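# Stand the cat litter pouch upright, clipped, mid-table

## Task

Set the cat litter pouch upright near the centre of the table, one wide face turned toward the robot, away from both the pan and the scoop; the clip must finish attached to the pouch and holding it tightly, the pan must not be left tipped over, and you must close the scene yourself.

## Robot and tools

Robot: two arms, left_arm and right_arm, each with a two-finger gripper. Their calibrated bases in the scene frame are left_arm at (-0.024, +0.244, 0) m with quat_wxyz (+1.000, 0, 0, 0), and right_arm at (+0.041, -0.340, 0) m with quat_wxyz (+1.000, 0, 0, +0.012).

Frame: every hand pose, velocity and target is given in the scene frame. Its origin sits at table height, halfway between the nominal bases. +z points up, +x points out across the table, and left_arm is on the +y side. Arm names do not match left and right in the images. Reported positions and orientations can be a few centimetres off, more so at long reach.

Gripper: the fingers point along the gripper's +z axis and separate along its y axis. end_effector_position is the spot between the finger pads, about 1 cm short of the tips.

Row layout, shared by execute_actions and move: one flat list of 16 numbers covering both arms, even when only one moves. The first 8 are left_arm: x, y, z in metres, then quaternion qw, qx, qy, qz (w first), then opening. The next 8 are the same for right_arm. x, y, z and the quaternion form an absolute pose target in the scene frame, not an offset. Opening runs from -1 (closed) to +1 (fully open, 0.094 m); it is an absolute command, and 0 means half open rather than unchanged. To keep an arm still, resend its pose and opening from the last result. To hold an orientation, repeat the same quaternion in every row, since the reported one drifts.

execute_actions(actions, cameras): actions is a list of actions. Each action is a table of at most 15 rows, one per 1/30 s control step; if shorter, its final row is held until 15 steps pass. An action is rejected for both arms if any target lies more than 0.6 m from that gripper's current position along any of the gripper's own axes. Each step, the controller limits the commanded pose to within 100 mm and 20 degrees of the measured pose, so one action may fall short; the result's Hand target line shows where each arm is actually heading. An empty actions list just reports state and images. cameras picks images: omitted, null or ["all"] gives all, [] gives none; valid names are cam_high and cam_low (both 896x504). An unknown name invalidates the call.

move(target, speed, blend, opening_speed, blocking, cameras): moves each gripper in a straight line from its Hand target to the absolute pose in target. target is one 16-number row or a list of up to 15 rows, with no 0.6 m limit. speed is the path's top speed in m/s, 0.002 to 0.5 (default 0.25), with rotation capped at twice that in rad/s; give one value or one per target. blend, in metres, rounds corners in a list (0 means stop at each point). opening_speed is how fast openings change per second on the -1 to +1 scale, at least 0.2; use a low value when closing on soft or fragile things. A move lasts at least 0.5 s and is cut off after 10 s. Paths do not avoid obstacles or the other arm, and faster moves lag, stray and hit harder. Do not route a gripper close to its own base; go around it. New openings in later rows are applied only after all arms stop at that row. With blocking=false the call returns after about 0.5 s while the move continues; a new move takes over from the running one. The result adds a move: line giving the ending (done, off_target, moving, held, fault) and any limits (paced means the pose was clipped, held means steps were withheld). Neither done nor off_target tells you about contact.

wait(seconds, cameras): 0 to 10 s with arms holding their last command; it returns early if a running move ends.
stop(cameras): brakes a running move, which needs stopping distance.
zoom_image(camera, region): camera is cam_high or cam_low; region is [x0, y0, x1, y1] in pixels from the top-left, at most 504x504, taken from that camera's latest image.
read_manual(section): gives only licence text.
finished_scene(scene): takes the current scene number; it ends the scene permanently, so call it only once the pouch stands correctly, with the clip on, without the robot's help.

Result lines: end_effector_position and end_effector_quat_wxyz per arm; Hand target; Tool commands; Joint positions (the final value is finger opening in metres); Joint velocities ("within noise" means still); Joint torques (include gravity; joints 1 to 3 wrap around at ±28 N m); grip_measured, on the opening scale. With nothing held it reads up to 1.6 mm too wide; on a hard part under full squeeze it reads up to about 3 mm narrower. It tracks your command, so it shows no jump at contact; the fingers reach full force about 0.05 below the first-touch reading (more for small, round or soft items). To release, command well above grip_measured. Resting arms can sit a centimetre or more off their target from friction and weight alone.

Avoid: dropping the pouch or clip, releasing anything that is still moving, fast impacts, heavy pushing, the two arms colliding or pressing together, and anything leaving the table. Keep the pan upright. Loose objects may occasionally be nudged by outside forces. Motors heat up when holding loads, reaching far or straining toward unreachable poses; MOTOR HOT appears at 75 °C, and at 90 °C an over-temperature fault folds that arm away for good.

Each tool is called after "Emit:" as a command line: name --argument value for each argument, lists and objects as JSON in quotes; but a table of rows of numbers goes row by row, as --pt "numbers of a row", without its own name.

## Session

Scene 1 procedure succeeded. Now scene 2.

Emit:
execute_actions --actions '[]'

Scene clock: 0.00 s.
left_arm: end_effector_position=(+0.1681, +0.5915, +0.1738) grip_measured=+1.000 end_effector_quat_wxyz=(-0.401, +0.723, -0.498, -0.263) | right_arm: end_effector_position=(+0.3793, -0.5114, +0.1383) grip_measured=+1.000 end_effector_quat_wxyz=(+0.661, +0.421, +0.621, -0.029)
Joint positions: left_arm=[0.805 1.402 0.912 -0.226 -0.605 -0.848 0.094] | right_arm=[-0.353 1.501 0.26 1.11 0.308 0.592 0.094]
Joint velocities: within noise
Joint torques (N m): no reading
Motor temperatures (°C): left_arm=[29 31 33 29 28 30 28] | right_arm=[27 32 31 27 26 27 28]
Heat: left arm: 33 °C; right arm: 32 °C.
Hand target: left_arm +0.1669, +0.5919, +0.1785; -0.403, +0.722, -0.495, -0.266 | right_arm +0.3797, -0.5119, +0.1393; +0.661, +0.419, +0.621, -0.032
Tool commands: left_gripper/opening=+1.0 right_gripper/opening=+1.0

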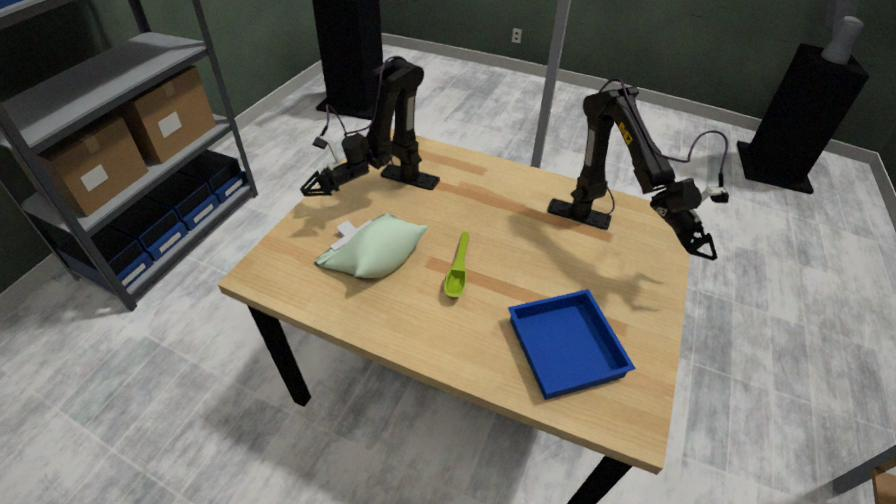

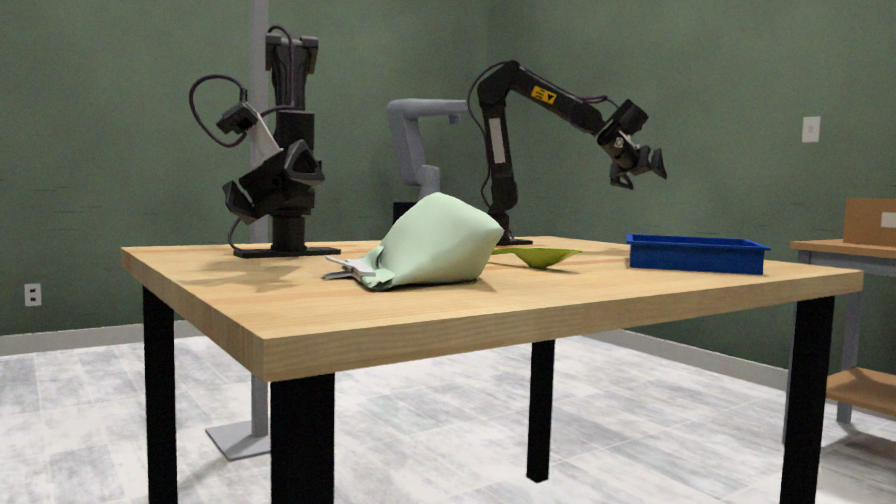

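Emit:
zoom_image --camera "cam_high" --region '[290, 190, 450, 300]'

Emit:
zoom_image --camera "cam_low" --region '[300, 170, 600, 310]'

Emit:
zoom_image --camera "cam_high" --region '[410, 210, 650, 410]'

Scaled by 3.150.

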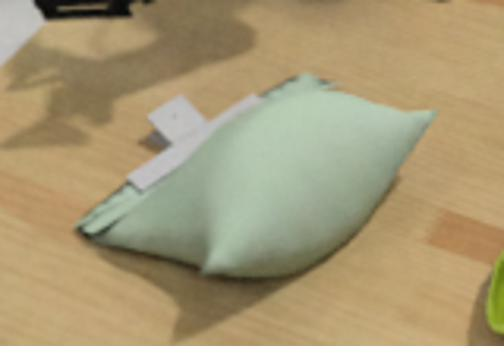

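Scaled by 1.680.

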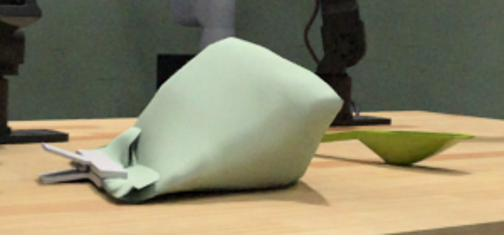

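Scaled by 2.100.

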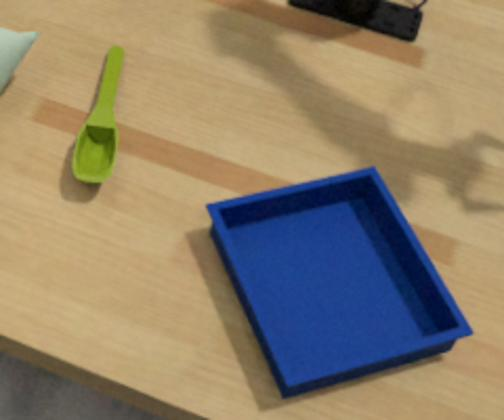

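Emit:
zoom_image --camera "cam_high" --region '[310, 208, 394, 268]'

Emit:
zoom_image --camera "cam_low" --region '[310, 230, 430, 300]'

Scaled by 6.000.

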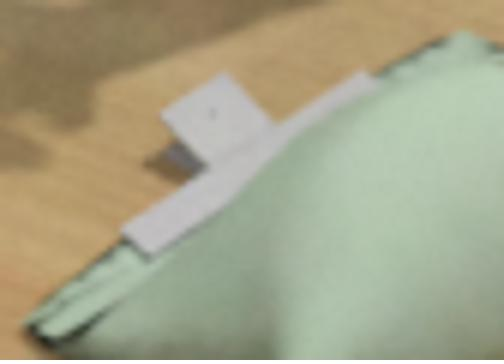

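Scaled by 4.200.

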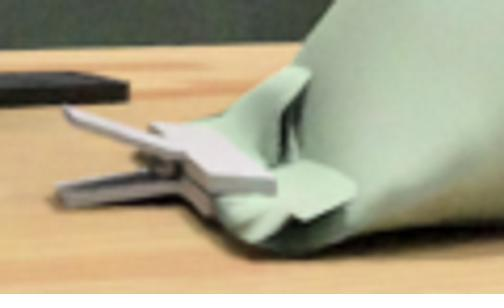

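Emit:
zoom_image --camera "cam_low" --region '[480, 235, 600, 285]'

Emit:
zoom_image --camera "cam_high" --region '[425, 222, 495, 306]'

Scaled by 4.200.

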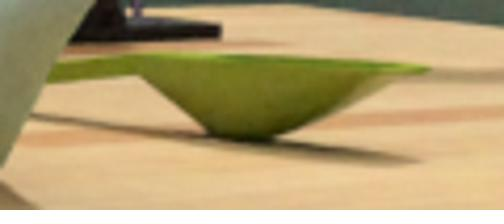

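Scaled by 6.000.

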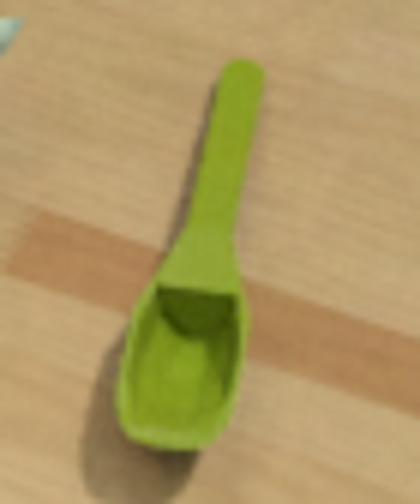

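Emit:
move --target '[0.305, -0.039, 0.10, 0, -0.1357, 0.9907, 0, 0.0, 0.3045, -0.4045, 0.13, 0.1865, 0.2077, 0.8000, 0.5310, 1.0]' --speed 0.35

Scene clock: 15.37 s.
left_arm: end_effector_position=(+0.3031, -0.0381, +0.1025) grip_measured=+0.001 end_effector_quat_wxyz=(+0.004, -0.137, +0.991, -0.004) | right_arm: end_effector_position=(+0.2999, -0.4018, +0.1289) grip_measured=+1.000 end_effector_quat_wxyz=(+0.180, +0.219, +0.798, +0.532)
Joint positions: left_arm=[-0.715 2.214 2.057 -1.403 -0.001 -0.99 0.047] | right_arm=[-0.903 1.804 1.05 -1.436 -1.101 -0.732 0.094]
Joint velocities: within noise
Joint torques (N m): left_arm=[-0.09 -9.32 8.36 0.3 0.05 0.04] | right_arm=[0.49 -5.35 6.27 -0.8 -0.55 -0.22]
Motor temperatures (°C): left_arm=[29 33 37 31 28 30 28] | right_arm=[27 33 33 31 26 27 28]
Heat: left arm: 37 °C; right arm: 33 °C.
Hand target: left_arm +0.3049, -0.0390, +0.1000; +0.000, -0.136, +0.991, +0.000 | right_arm +0.3044, -0.4045, +0.1300; +0.187, +0.208, +0.800, +0.531
Off the commanded pose: left_arm 0.003 m, 1 deg | right_arm 0.005 m, 1 deg.
move: done

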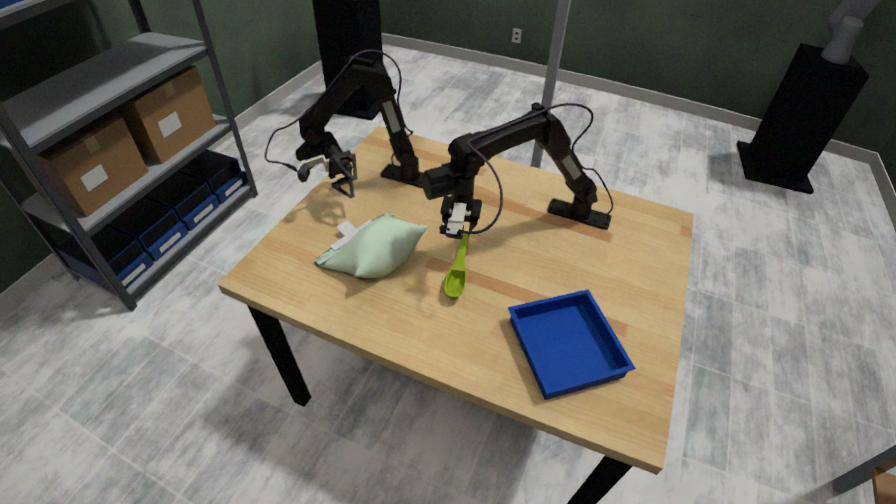

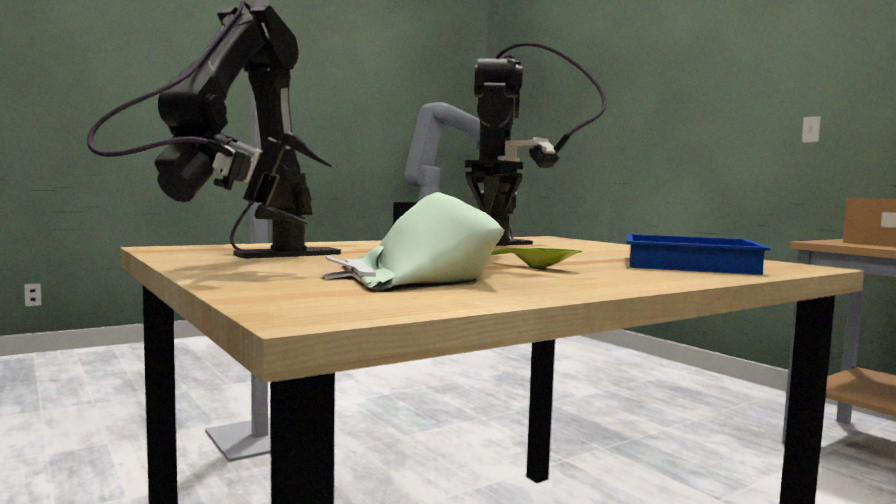

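Emit:
zoom_image --camera "cam_high" --region '[410, 180, 510, 300]'

Emit:
zoom_image --camera "cam_high" --region '[290, 140, 410, 270]'

Scaled by 4.200.

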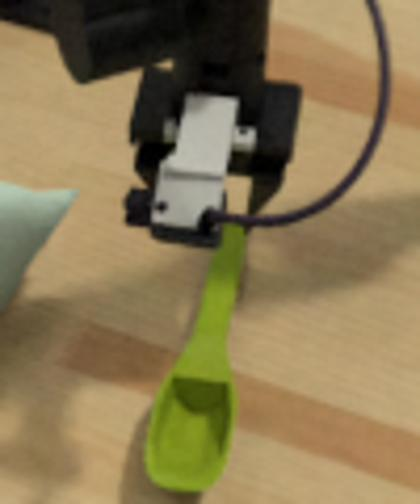

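Scaled by 3.877.

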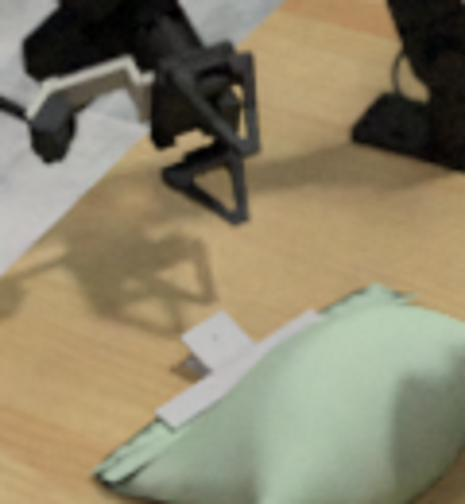

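Emit:
move --target '[0.305, -0.039, 0.019, 0, -0.1357, 0.9907, 0, 0.0, 0.3153, -0.3765, 0.057, 0.1865, 0.2077, 0.8000, 0.5310, 1.0]' --speed 0.15

Emit:
zoom_image --camera "cam_high" --region '[290, 170, 410, 270]'

Emit:
zoom_image --camera "cam_low" --region '[230, 170, 430, 300]'

Emit:
zoom_image --camera "cam_high" --region '[410, 190, 510, 300]'

Scene clock: 17.30 s.
left_arm: end_effector_position=(+0.3045, -0.0394, +0.0263) grip_measured=+0.001 end_effector_quat_wxyz=(+0.003, -0.137, +0.991, -0.003) | right_arm: end_effector_position=(+0.3134, -0.3793, +0.0565) grip_measured=+1.000 end_effector_quat_wxyz=(+0.177, +0.213, +0.804, +0.526)
Joint positions: left_arm=[-0.715 2.246 1.806 -1.124 0 -0.99 0.047] | right_arm=[-0.8 1.904 0.871 -0.97 -1.135 -0.536 0.094]
Joint velocities: within noise
Joint torques (N m): left_arm=[0.23 -10.1 5.65 0.6 0.04 0.05] | right_arm=[0.75 -6.68 2.85 -0.29 -0.85 -0.06]
Motor temperatures (°C): left_arm=[29 34 37 31 28 30 28] | right_arm=[27 34 33 30 26 27 28]
Heat: left arm: 37 °C; right arm: 34 °C.
Hand target: left_arm +0.3049, -0.0389, +0.0191; +0.000, -0.136, +0.991, +0.000 | right_arm +0.3152, -0.3765, +0.0571; +0.186, +0.207, +0.800, +0.531
Off the commanded pose: left_arm 0.007 m, 0 deg | right_arm 0.003 m, 1 deg.
move: done

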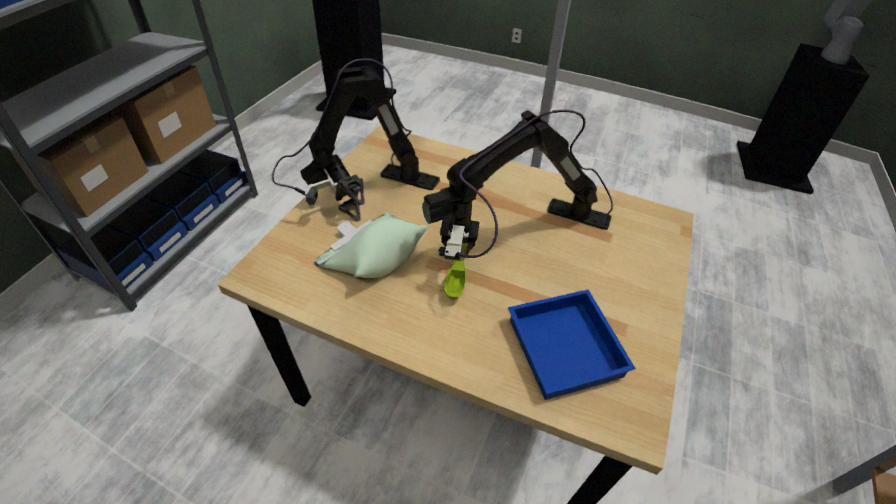

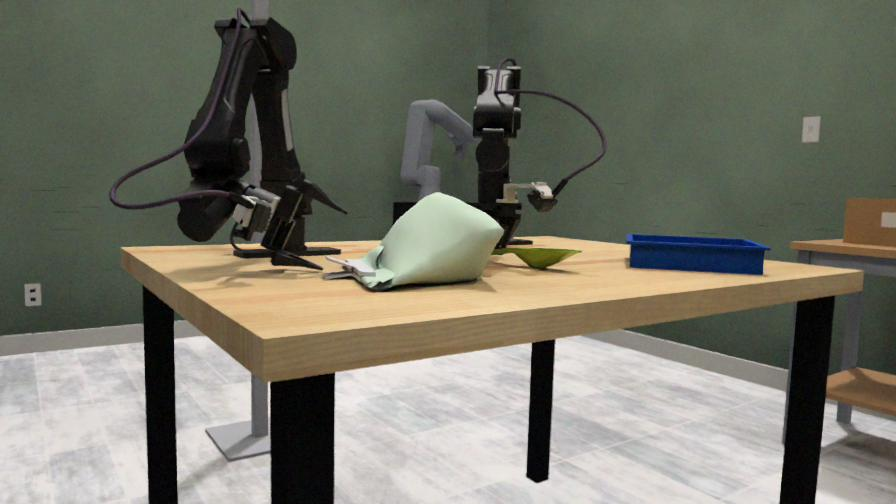

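Scaled by 4.200.

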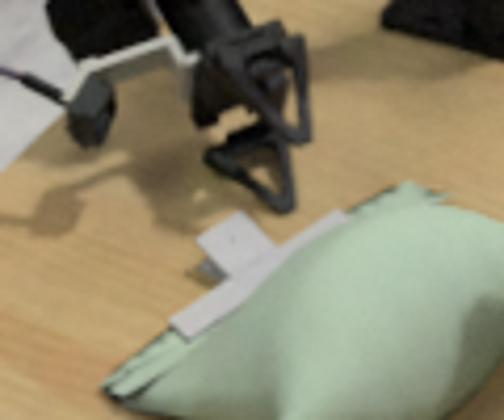

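Scaled by 2.520.

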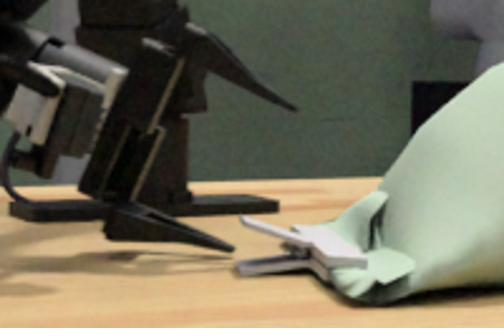

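Scaled by 4.582.

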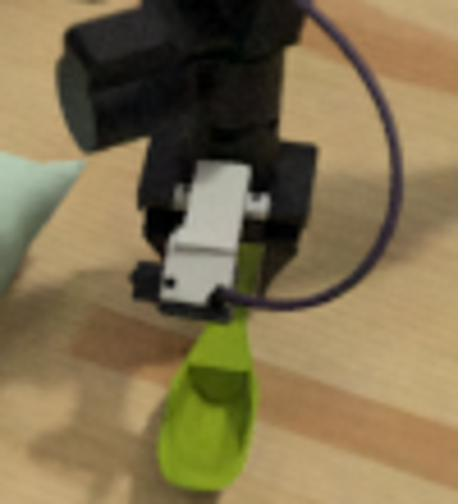

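Emit:
move --target '[0.305, -0.039, 0.010, 0, -0.1357, 0.9907, 0, 0.0, 0.3155, -0.3755, 0.047, 0.1865, 0.2077, 0.8000, 0.5310, 1.0]' --speed 0.05 --cameras '[]'

Scene clock: 18.53 s.
left_arm: end_effector_position=(+0.3063, -0.0409, +0.0221) grip_measured=+0.001 end_effector_quat_wxyz=(+0.007, -0.137, +0.990, -0.008) | right_arm: end_effector_position=(+0.3149, -0.3789, +0.0539) grip_measured=+1.000 end_effector_quat_wxyz=(+0.184, +0.215, +0.799, +0.530)
Joint positions: left_arm=[-0.715 2.246 1.789 -1.094 0 -0.99 0.047] | right_arm=[-0.8 1.913 0.857 -0.936 -1.154 -0.527 0.094]
Joint velocities: within noise
Joint torques (N m): left_arm=[0.21 -9.59 5.22 0.56 -0.03 0.06] | right_arm=[0.9 -5.27 2.15 -0.18 -0.61 -0.09]
Motor temperatures (°C): left_arm=[29 34 37 31 28 30 28] | right_arm=[27 34 33 30 26 27 28]
Heat: left arm: 37 °C; right arm: 34 °C.
Hand target: left_arm +0.3047, -0.0388, +0.0103; +0.000, -0.136, +0.991, +0.000 | right_arm +0.3152, -0.3755, +0.0473; +0.186, +0.207, +0.800, +0.531
Off the commanded pose: left_arm 0.012 m, 1 deg | right_arm 0.008 m, 1 deg.
move: off_target (left_arm)
No camera images: "cameras" was empty.

Emit:
move --target '[0.305, -0.039, 0.004, 0, -0.1357, 0.9907, 0, 0.0, 0.3155, -0.3755, 0.043, 0.1865, 0.2077, 0.8000, 0.5310, 1.0]' --speed 0.05

Emit:
zoom_image --camera "cam_low" --region '[250, 210, 390, 300]'

Emit:
zoom_image --camera "cam_high" --region '[310, 190, 400, 260]'

Scene clock: 19.50 s.
left_arm: end_effector_position=(+0.3063, -0.0409, +0.0156) grip_measured=+0.001 end_effector_quat_wxyz=(+0.006, -0.137, +0.991, -0.007) | right_arm: end_effector_position=(+0.3163, -0.3787, +0.0538) grip_measured=+1.000 end_effector_quat_wxyz=(+0.187, +0.217, +0.794, +0.536)
Joint positions: left_arm=[-0.715 2.253 1.775 -1.073 0 -0.99 0.047] | right_arm=[-0.8 1.922 0.857 -0.931 -1.169 -0.527 0.094]
Joint velocities: within noise
Joint torques (N m): left_arm=[0.12 -9.59 5.35 0.6 -0.08 0.06] | right_arm=[0.87 -5.23 2.17 -0.09 -0.41 -0.08]
Motor temperatures (°C): left_arm=[29 34 36 31 28 30 28] | right_arm=[27 34 33 30 26 27 28]
Heat: left arm: 36 °C; right arm: 34 °C.
Hand target: left_arm +0.3047, -0.0388, +0.0041; +0.000, -0.136, +0.991, +0.000 | right_arm +0.3151, -0.3755, +0.0435; +0.186, +0.207, +0.800, +0.531
Off the commanded pose: left_arm 0.012 m, 1 deg | right_arm 0.011 m, 1 deg.
move: off_target (left_arm, right_arm)

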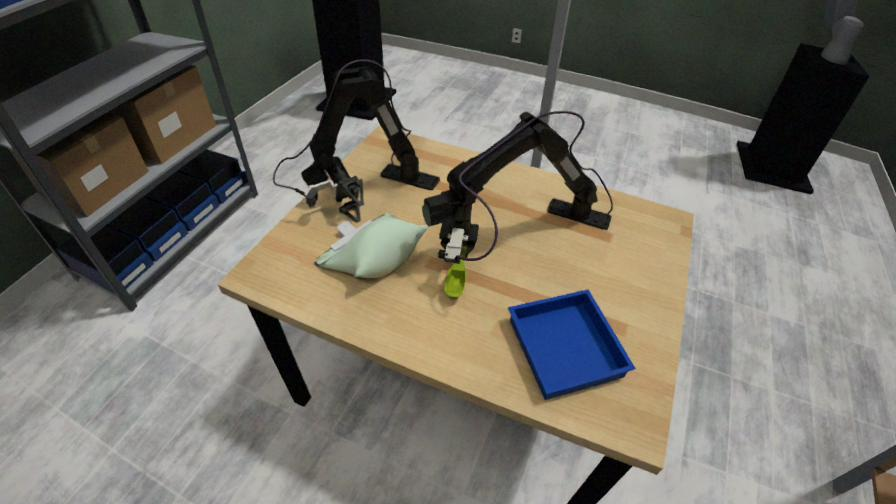

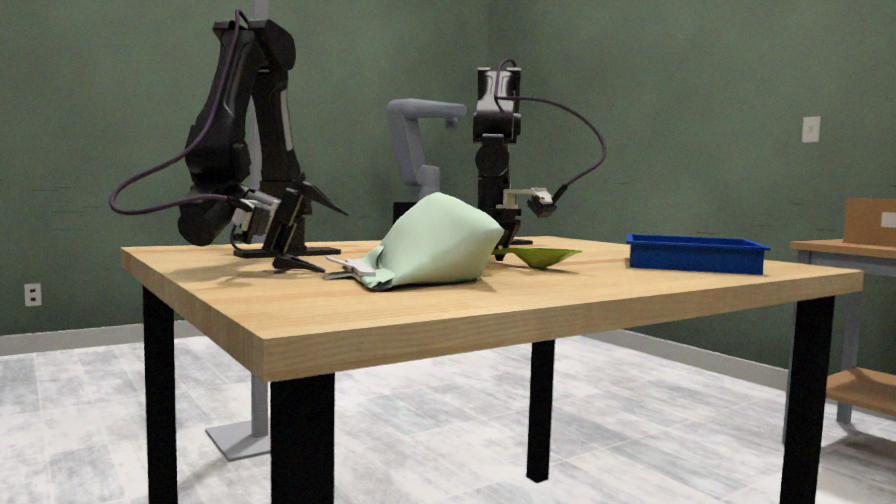

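Scaled by 3.600.

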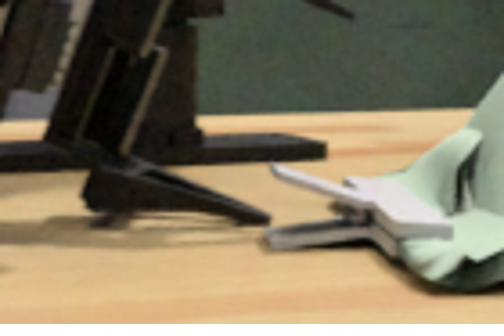

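Scaled by 5.600.

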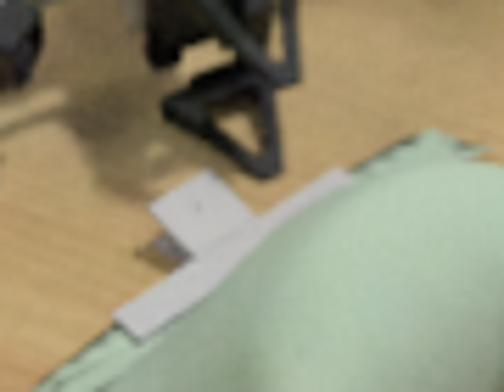

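Emit:
move --target '[0.305, -0.039, 0.004, 0, -0.1357, 0.9907, 0, 0.0, 0.3355, -0.3275, 0.048, 0.1865, 0.2077, 0.8000, 0.5310, 1.0]' --speed 0.04

Emit:
zoom_image --camera "cam_low" --region '[250, 200, 430, 300]'

Emit:
zoom_image --camera "cam_high" --region '[310, 190, 440, 280]'

Scene clock: 22.13 s.
left_arm: end_effector_position=(+0.3065, -0.0411, +0.0156) grip_measured=+0.001 end_effector_quat_wxyz=(+0.007, -0.137, +0.990, -0.008) | right_arm: end_effector_position=(+0.3367, -0.3304, +0.0556) grip_measured=+1.000 end_effector_quat_wxyz=(+0.180, +0.221, +0.786, +0.549)
Joint positions: left_arm=[-0.715 2.253 1.775 -1.072 0 -0.99 0.047] | right_arm=[-0.601 1.779 0.673 -0.426 -1.232 -0.001 0.094]
Joint velocities: within noise
Joint torques (N m): left_arm=[0.1 -9.66 5.22 0.57 -0.01 0.05] | right_arm=[1.4 -6.37 2.69 0.55 -0.25 -0.13]
Motor temperatures (°C): left_arm=[29 35 36 31 28 30 28] | right_arm=[27 34 33 30 26 27 28]
Heat: left arm: 36 °C; right arm: 34 °C.
Hand target: left_arm +0.3047, -0.0388, +0.0041; +0.000, -0.136, +0.991, +0.000 | right_arm +0.3355, -0.3278, +0.0484; +0.185, +0.206, +0.800, +0.532
Off the commanded pose: left_arm 0.012 m, 1 deg | right_arm 0.008 m, 3 deg.
move: off_target (left_arm, right_arm)

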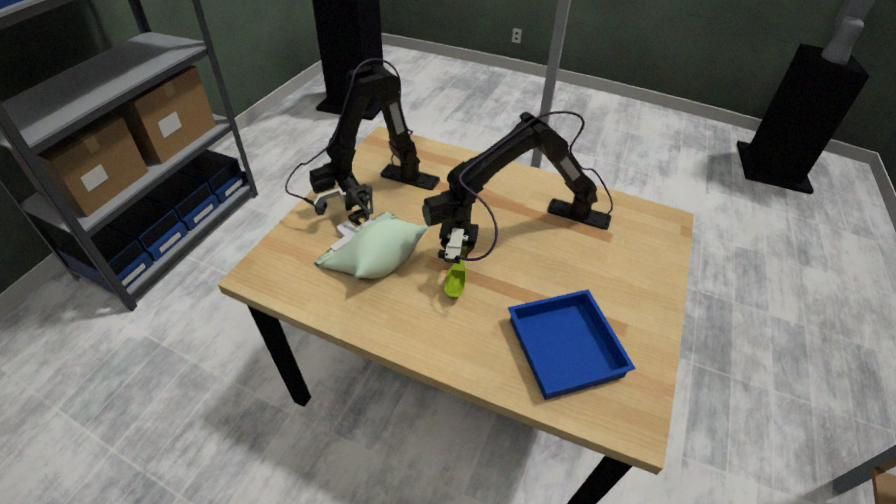

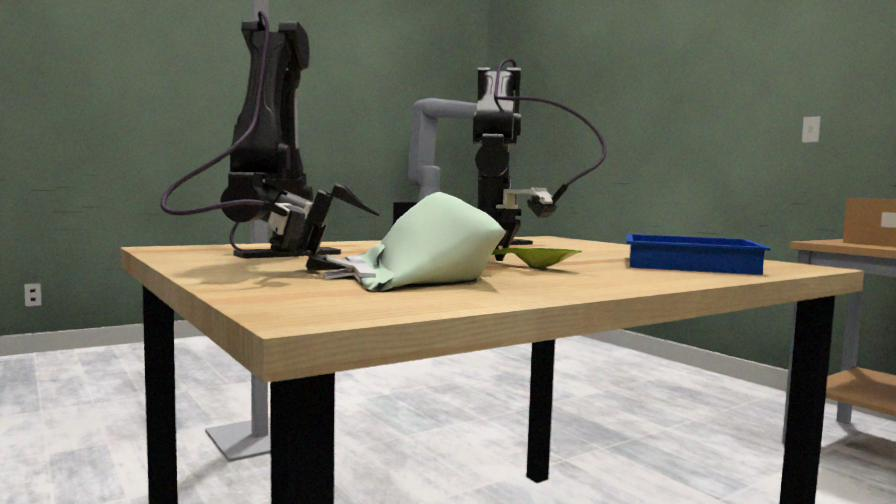

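Scaled by 2.800.

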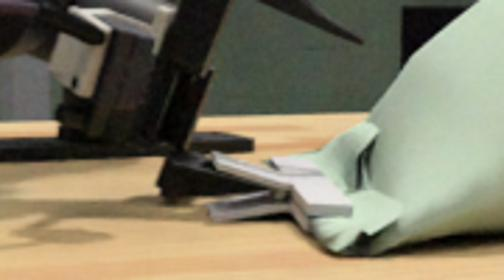

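Scaled by 3.877.

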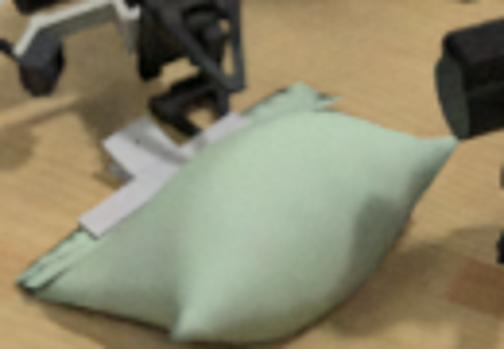

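Emit:
move --target '[0.305, -0.039, 0.004, 0, -0.1357, 0.9907, 0, 0.0, 0.3270, -0.3455, 0.034, 0.1865, 0.2077, 0.8000, 0.5310, -0.5]' --speed 0.0092 --opening_speed 0.55

Emit:
zoom_image --camera "cam_low" --region '[250, 200, 430, 300]'

Emit:
zoom_image --camera "cam_high" --region '[310, 190, 440, 280]'

Scene clock: 26.13 s.
left_arm: end_effector_position=(+0.3066, -0.0412, +0.0156) grip_measured=+0.001 end_effector_quat_wxyz=(+0.007, -0.137, +0.990, -0.008) | right_arm: end_effector_position=(+0.3244, -0.3432, +0.0297) grip_measured=-0.498 end_effector_quat_wxyz=(+0.183, +0.208, +0.807, +0.521)
Joint positions: left_arm=[-0.715 2.253 1.775 -1.072 0 -0.99 0.047] | right_arm=[-0.657 1.858 0.685 -0.499 -1.168 -0.196 0.024]
Joint velocities: within noise
Joint torques (N m): left_arm=[0.13 -9.62 5.2 0.55 -0.03 -0.01] | right_arm=[-0.94 -5.33 4.81 -0.22 -0.9 -0.17]
Motor temperatures (°C): left_arm=[29 36 36 31 28 30 28] | right_arm=[27 34 33 29 26 27 28]
Heat: left arm: 36 °C; right arm: 34 °C.
Hand target: left_arm +0.3047, -0.0388, +0.0041; +0.000, -0.136, +0.991, +0.000 | right_arm +0.3270, -0.3456, +0.0340; +0.187, +0.209, +0.800, +0.530
Off the commanded pose: left_arm 0.012 m, 1 deg | right_arm 0.006 m, 1 deg.
move: off_target (left_arm)

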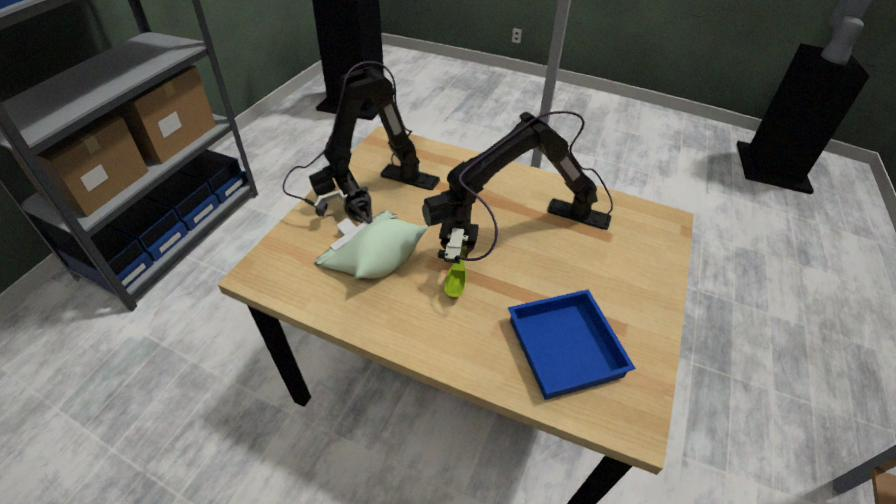

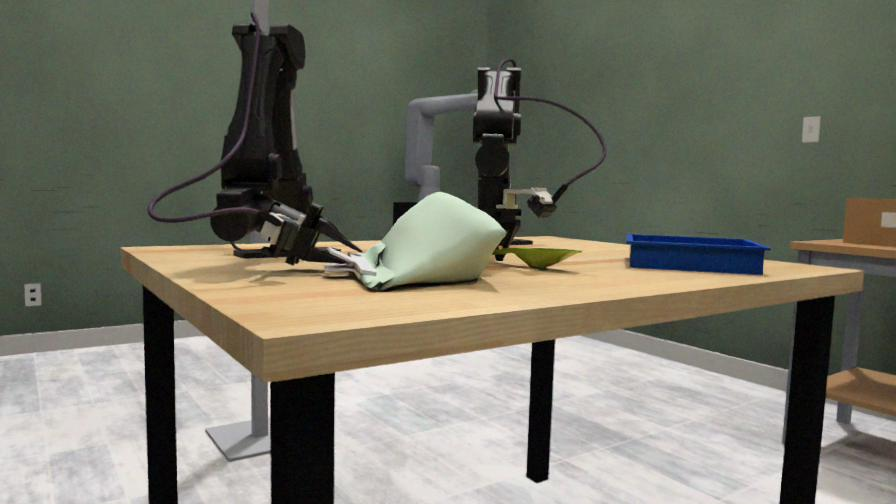

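Scaled by 2.800.

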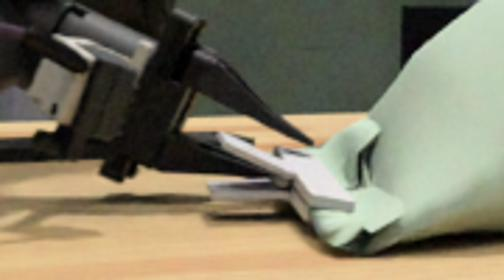

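Scaled by 3.877.

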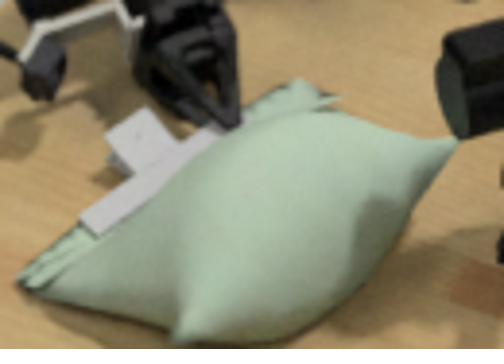

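Emit:
move --target '[0.305, -0.039, 0.004, 0, -0.1357, 0.9907, 0, -0.95, 0.3270, -0.3455, 0.034, 0.1865, 0.2077, 0.8000, 0.5310, -0.95]' --speed 0.05 --opening_speed 0.4

Emit:
zoom_image --camera "cam_low" --region '[250, 200, 430, 300]'

Emit:
zoom_image --camera "cam_high" --region '[310, 180, 510, 300]'

Scene clock: 28.90 s.
left_arm: end_effector_position=(+0.3066, -0.0412, +0.0156) grip_measured=-0.569 end_effector_quat_wxyz=(+0.007, -0.137, +0.991, -0.008) | right_arm: end_effector_position=(+0.3240, -0.3432, +0.0292) grip_measured=-0.717 end_effector_quat_wxyz=(+0.183, +0.207, +0.808, +0.520)
Joint positions: left_arm=[-0.715 2.253 1.775 -1.072 0 -0.989 0.02] | right_arm=[-0.657 1.858 0.685 -0.501 -1.165 -0.199 0.013]
Joint velocities: within noise
Joint torques (N m): left_arm=[0.02 -9.57 5.23 0.57 -0.01 0.06] | right_arm=[-0.75 -5.24 4.96 -0.22 -0.95 -0.19]
Motor temperatures (°C): left_arm=[29 37 36 31 28 30 28] | right_arm=[27 34 33 29 27 27 28]
Heat: left arm: 37 °C; right arm: 34 °C.
Hand target: left_arm +0.3048, -0.0388, +0.0041; +0.000, -0.136, +0.991, +0.000 | right_arm +0.3270, -0.3456, +0.0339; +0.187, +0.209, +0.800, +0.531
Off the commanded pose: left_arm 0.012 m, 1 deg | right_arm 0.006 m, 2 deg.
move: off_target (left_arm)

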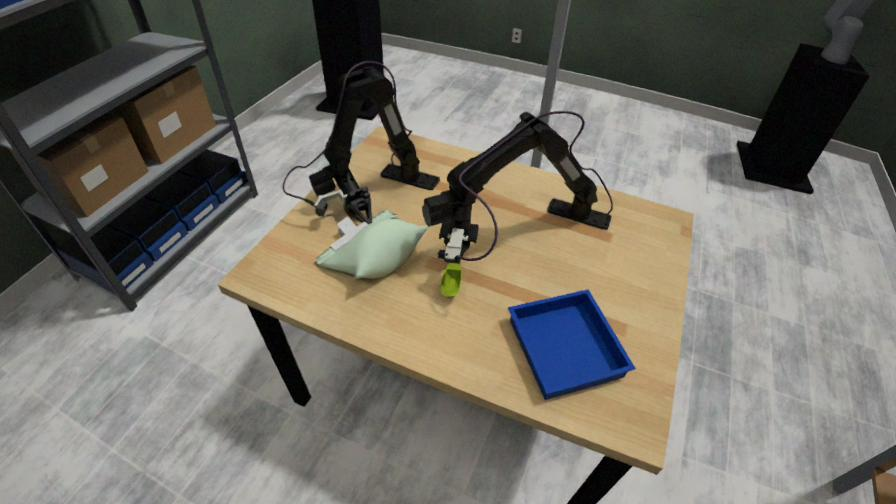

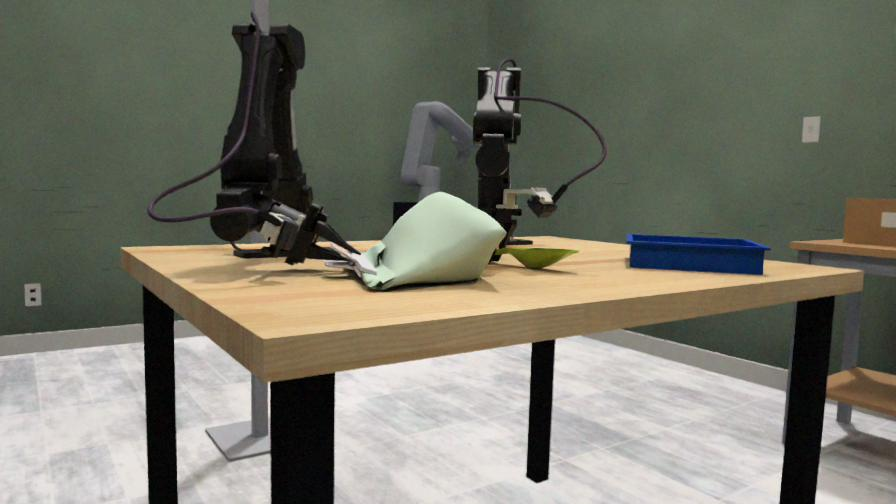

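Scaled by 2.800.

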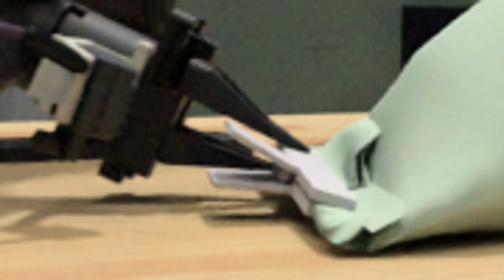

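Scaled by 2.520.

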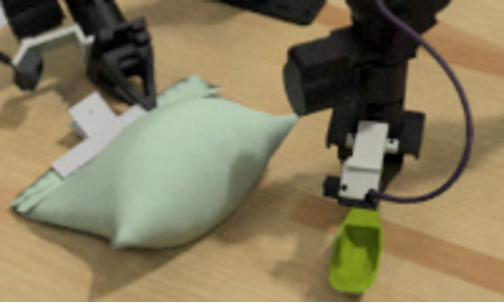

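Emit:
move --pt "0.305 -0.036 0.065 0 -0.1357 0.9907 0 -0.95 0.3324 -0.3317 0.056 0.17284 0.20805 0.86660 0.41927 -0.95" --pt "0.285 0.02 0.11 0 -0.2419 0.9703 0 -0.95 0.3403 -0.3111 0.082 0.15618 0.20481 0.91837 0.30035 -0.95" --pt "0.24 0.10 0.115 0 -0.3420 0.9397 0 -0.95 0.3482 -0.2906 0.109 0.14618 0.20165 0.93960 0.23469 -0.95" --speed 0.09 --blend 0.01

Emit:
zoom_image --camera "cam_low" --region '[250, 170, 530, 310]'

Emit:
zoom_image --camera "cam_high" --region '[310, 160, 550, 300]'

Scene clock: 34.93 s.
left_arm: end_effector_position=(+0.2391, +0.0989, +0.1104) grip_measured=-0.569 end_effector_quat_wxyz=(-0.010, -0.338, +0.941, +0.009) | right_arm: end_effector_position=(+0.3357, -0.3017, +0.0852) grip_measured=-0.717 end_effector_quat_wxyz=(+0.116, +0.228, +0.943, +0.211)
Joint positions: left_arm=[-0.506 1.709 1.383 -1.273 0.003 -1.196 0.02] | right_arm=[-0.126 1.404 0.886 -0.748 -0.385 0.431 0.013]
Joint velocities: within noise
Joint torques (N m): left_arm=[0.31 -8.77 5.24 0.5 -0.04 -0.06] | right_arm=[1.59 -6.78 9.36 0.74 -0.74 -0.12]
Motor temperatures (°C): left_arm=[29 39 36 30 28 30 29] | right_arm=[27 35 34 29 27 27 28]
Heat: left arm: 39 °C; right arm: 35 °C.
Hand target: left_arm +0.2400, +0.1000, +0.1150; +0.000, -0.342, +0.940, +0.000 | right_arm +0.3471, -0.2909, +0.1089; +0.146, +0.201, +0.940, +0.235
Off the commanded pose: left_arm 0.005 m, 2 deg | right_arm 0.029 m, 5 deg.
move: off_target (right_arm)

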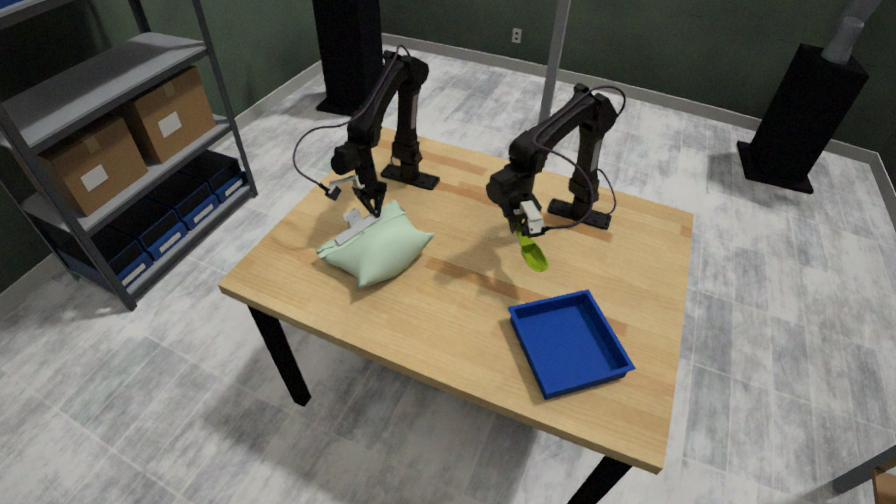

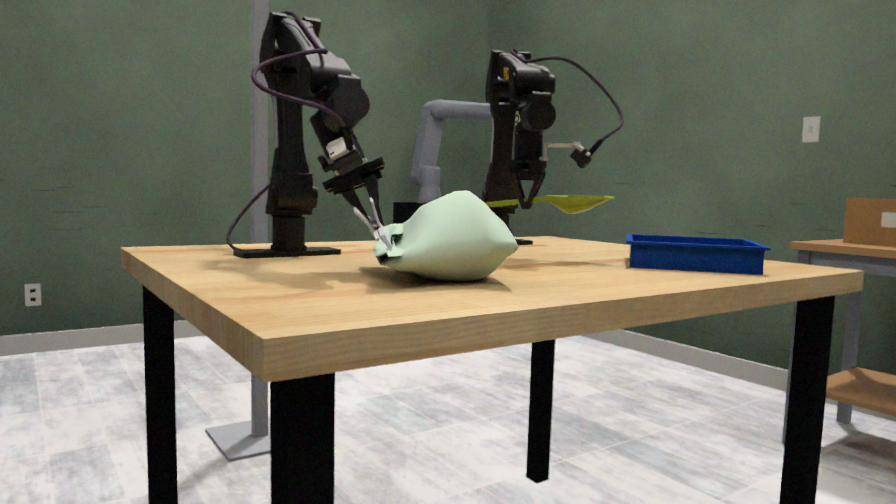

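Scaled by 1.800.

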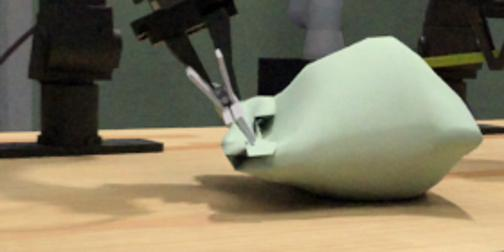

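Scaled by 2.100.

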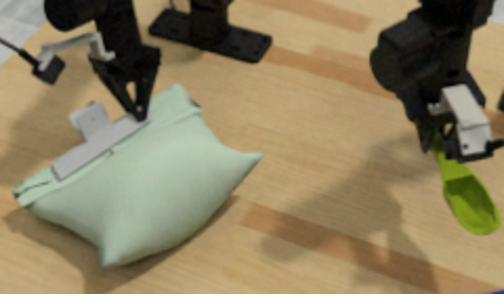

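Emit:
move --pt "0.19 0.20 0.108 0 -0.5592 0.8290 0 -0.95 0.3564 -0.2691 0.133 0.13269 0.19632 0.95968 0.15104 -0.95" --pt "0.165 0.235 0.06 0 -0.6428 0.7660 0 -0.95 0.3661 -0.2439 0.157 0.12115 0.19096 0.97045 0.08326 -0.95" --pt "0.165 0.235 0.016 0 -0.6428 0.7660 0 -0.95 0.3761 -0.2177 0.180 0.11517 0.18795 0.97413 0.04921 -0.95" --speed '[0.09, 0.08, 0.04]' --blend 0.01

Emit:
zoom_image --camera "cam_low" --region '[330, 150, 570, 300]'

Emit:
zoom_image --camera "cam_high" --region '[310, 160, 610, 300]'

Scene clock: 41.00 s.
left_arm: end_effector_position=(+0.1664, +0.2332, +0.0192) grip_measured=-0.569 end_effector_quat_wxyz=(+0.001, -0.639, +0.769, -0.004) | right_arm: end_effector_position=(+0.3667, -0.2249, +0.1697) grip_measured=-0.719 end_effector_quat_wxyz=(+0.097, +0.196, +0.975, +0.040)
Joint positions: left_arm=[-0.058 1.348 0.664 -0.88 0.004 -1.445 0.02] | right_arm=[0.329 1.663 1.547 -1.248 0.033 0.745 0.013]
Joint velocities: within noise
Joint torques (N m): left_arm=[0.24 -2.54 5.12 0.54 -0.06 -0.04] | right_arm=[0.94 -6.19 9.4 0.59 0.07 -0.09]
Motor temperatures (°C): left_arm=[29 37 36 30 28 30 29] | right_arm=[27 35 35 29 27 27 29]
Heat: left arm: 37 °C; right arm: 35 °C.
Hand target: left_arm +0.1649, +0.2350, +0.0161; +0.000, -0.643, +0.766, +0.000 | right_arm +0.3756, -0.2179, +0.1801; +0.115, +0.188, +0.974, +0.049
Off the commanded pose: left_arm 0.004 m, 1 deg | right_arm 0.016 m, 3 deg.
move: off_target (right_arm)

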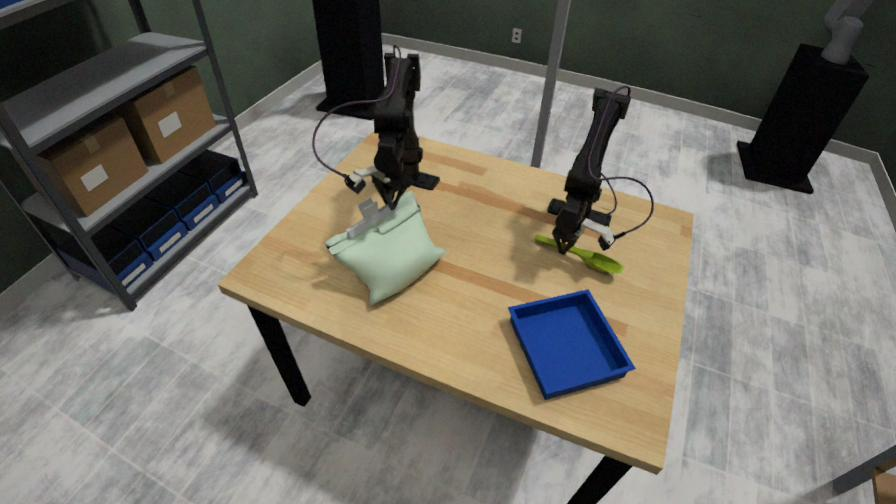

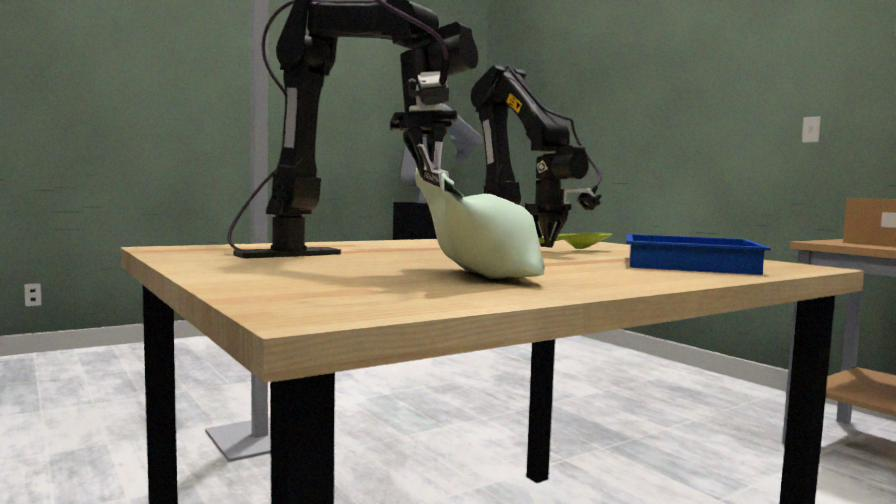

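Scaled by 2.100.

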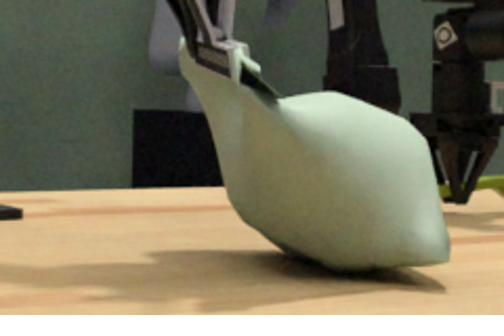

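Scaled by 1.680.

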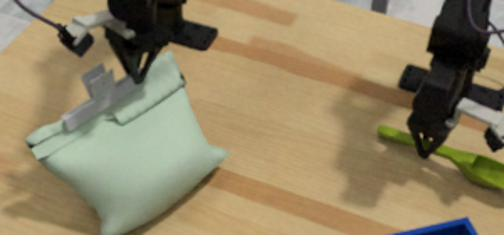

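Emit:
move --target '[0.165, 0.235, 0.006, 0, -0.6428, 0.7660, 0, -0.95, 0.3987, -0.1852, 0.196, 0.10993, 0.09373, 0.98768, 0.06003, -0.95]' --speed 0.06

Emit:
zoom_image --camera "cam_low" --region '[330, 150, 630, 300]'

Emit:
zoom_image --camera "cam_high" --region '[310, 160, 630, 310]'

Scene clock: 44.63 s.
left_arm: end_effector_position=(+0.1680, +0.2332, +0.0125) grip_measured=-0.569 end_effector_quat_wxyz=(+0.003, -0.640, +0.769, -0.006) | right_arm: end_effector_position=(+0.3899, -0.1931, +0.1923) grip_measured=-0.719 end_effector_quat_wxyz=(+0.098, +0.105, +0.988, +0.052)
Joint positions: left_arm=[-0.058 1.362 0.644 -0.84 0.004 -1.447 0.02] | right_arm=[0.373 1.794 1.788 -1.342 0.004 0.608 0.013]
Joint velocities: within noise
Joint torques (N m): left_arm=[0.46 -2.06 4.26 0.65 -0.07 -0.03] | right_arm=[0.79 -6.56 8.72 0.73 -0.09 -0.19]
Motor temperatures (°C): left_arm=[29 35 36 30 28 30 29] | right_arm=[27 35 36 29 27 27 29]
Heat: left arm: 36 °C; right arm: 36 °C.
Hand target: left_arm +0.1649, +0.2350, +0.0063; +0.000, -0.643, +0.766, +0.000 | right_arm +0.3983, -0.1854, +0.1960; +0.110, +0.094, +0.988, +0.060
Off the commanded pose: left_arm 0.007 m, 1 deg | right_arm 0.012 m, 2 deg.
move: off_target (right_arm)

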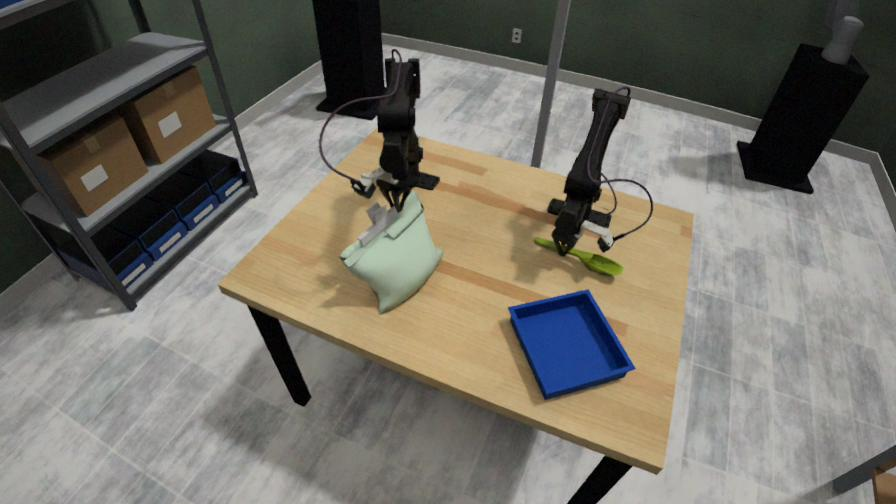

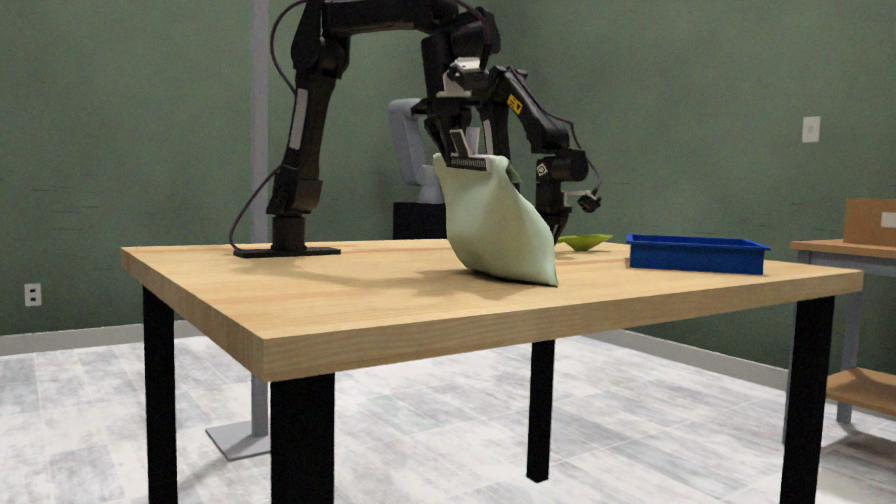

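Scaled by 1.680.

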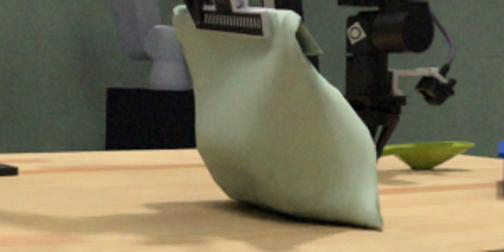

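Scaled by 1.575.

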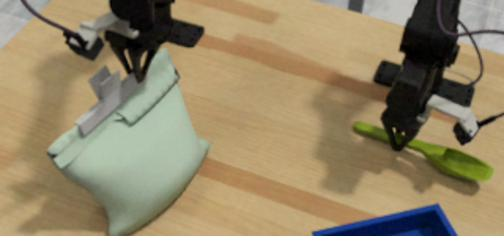

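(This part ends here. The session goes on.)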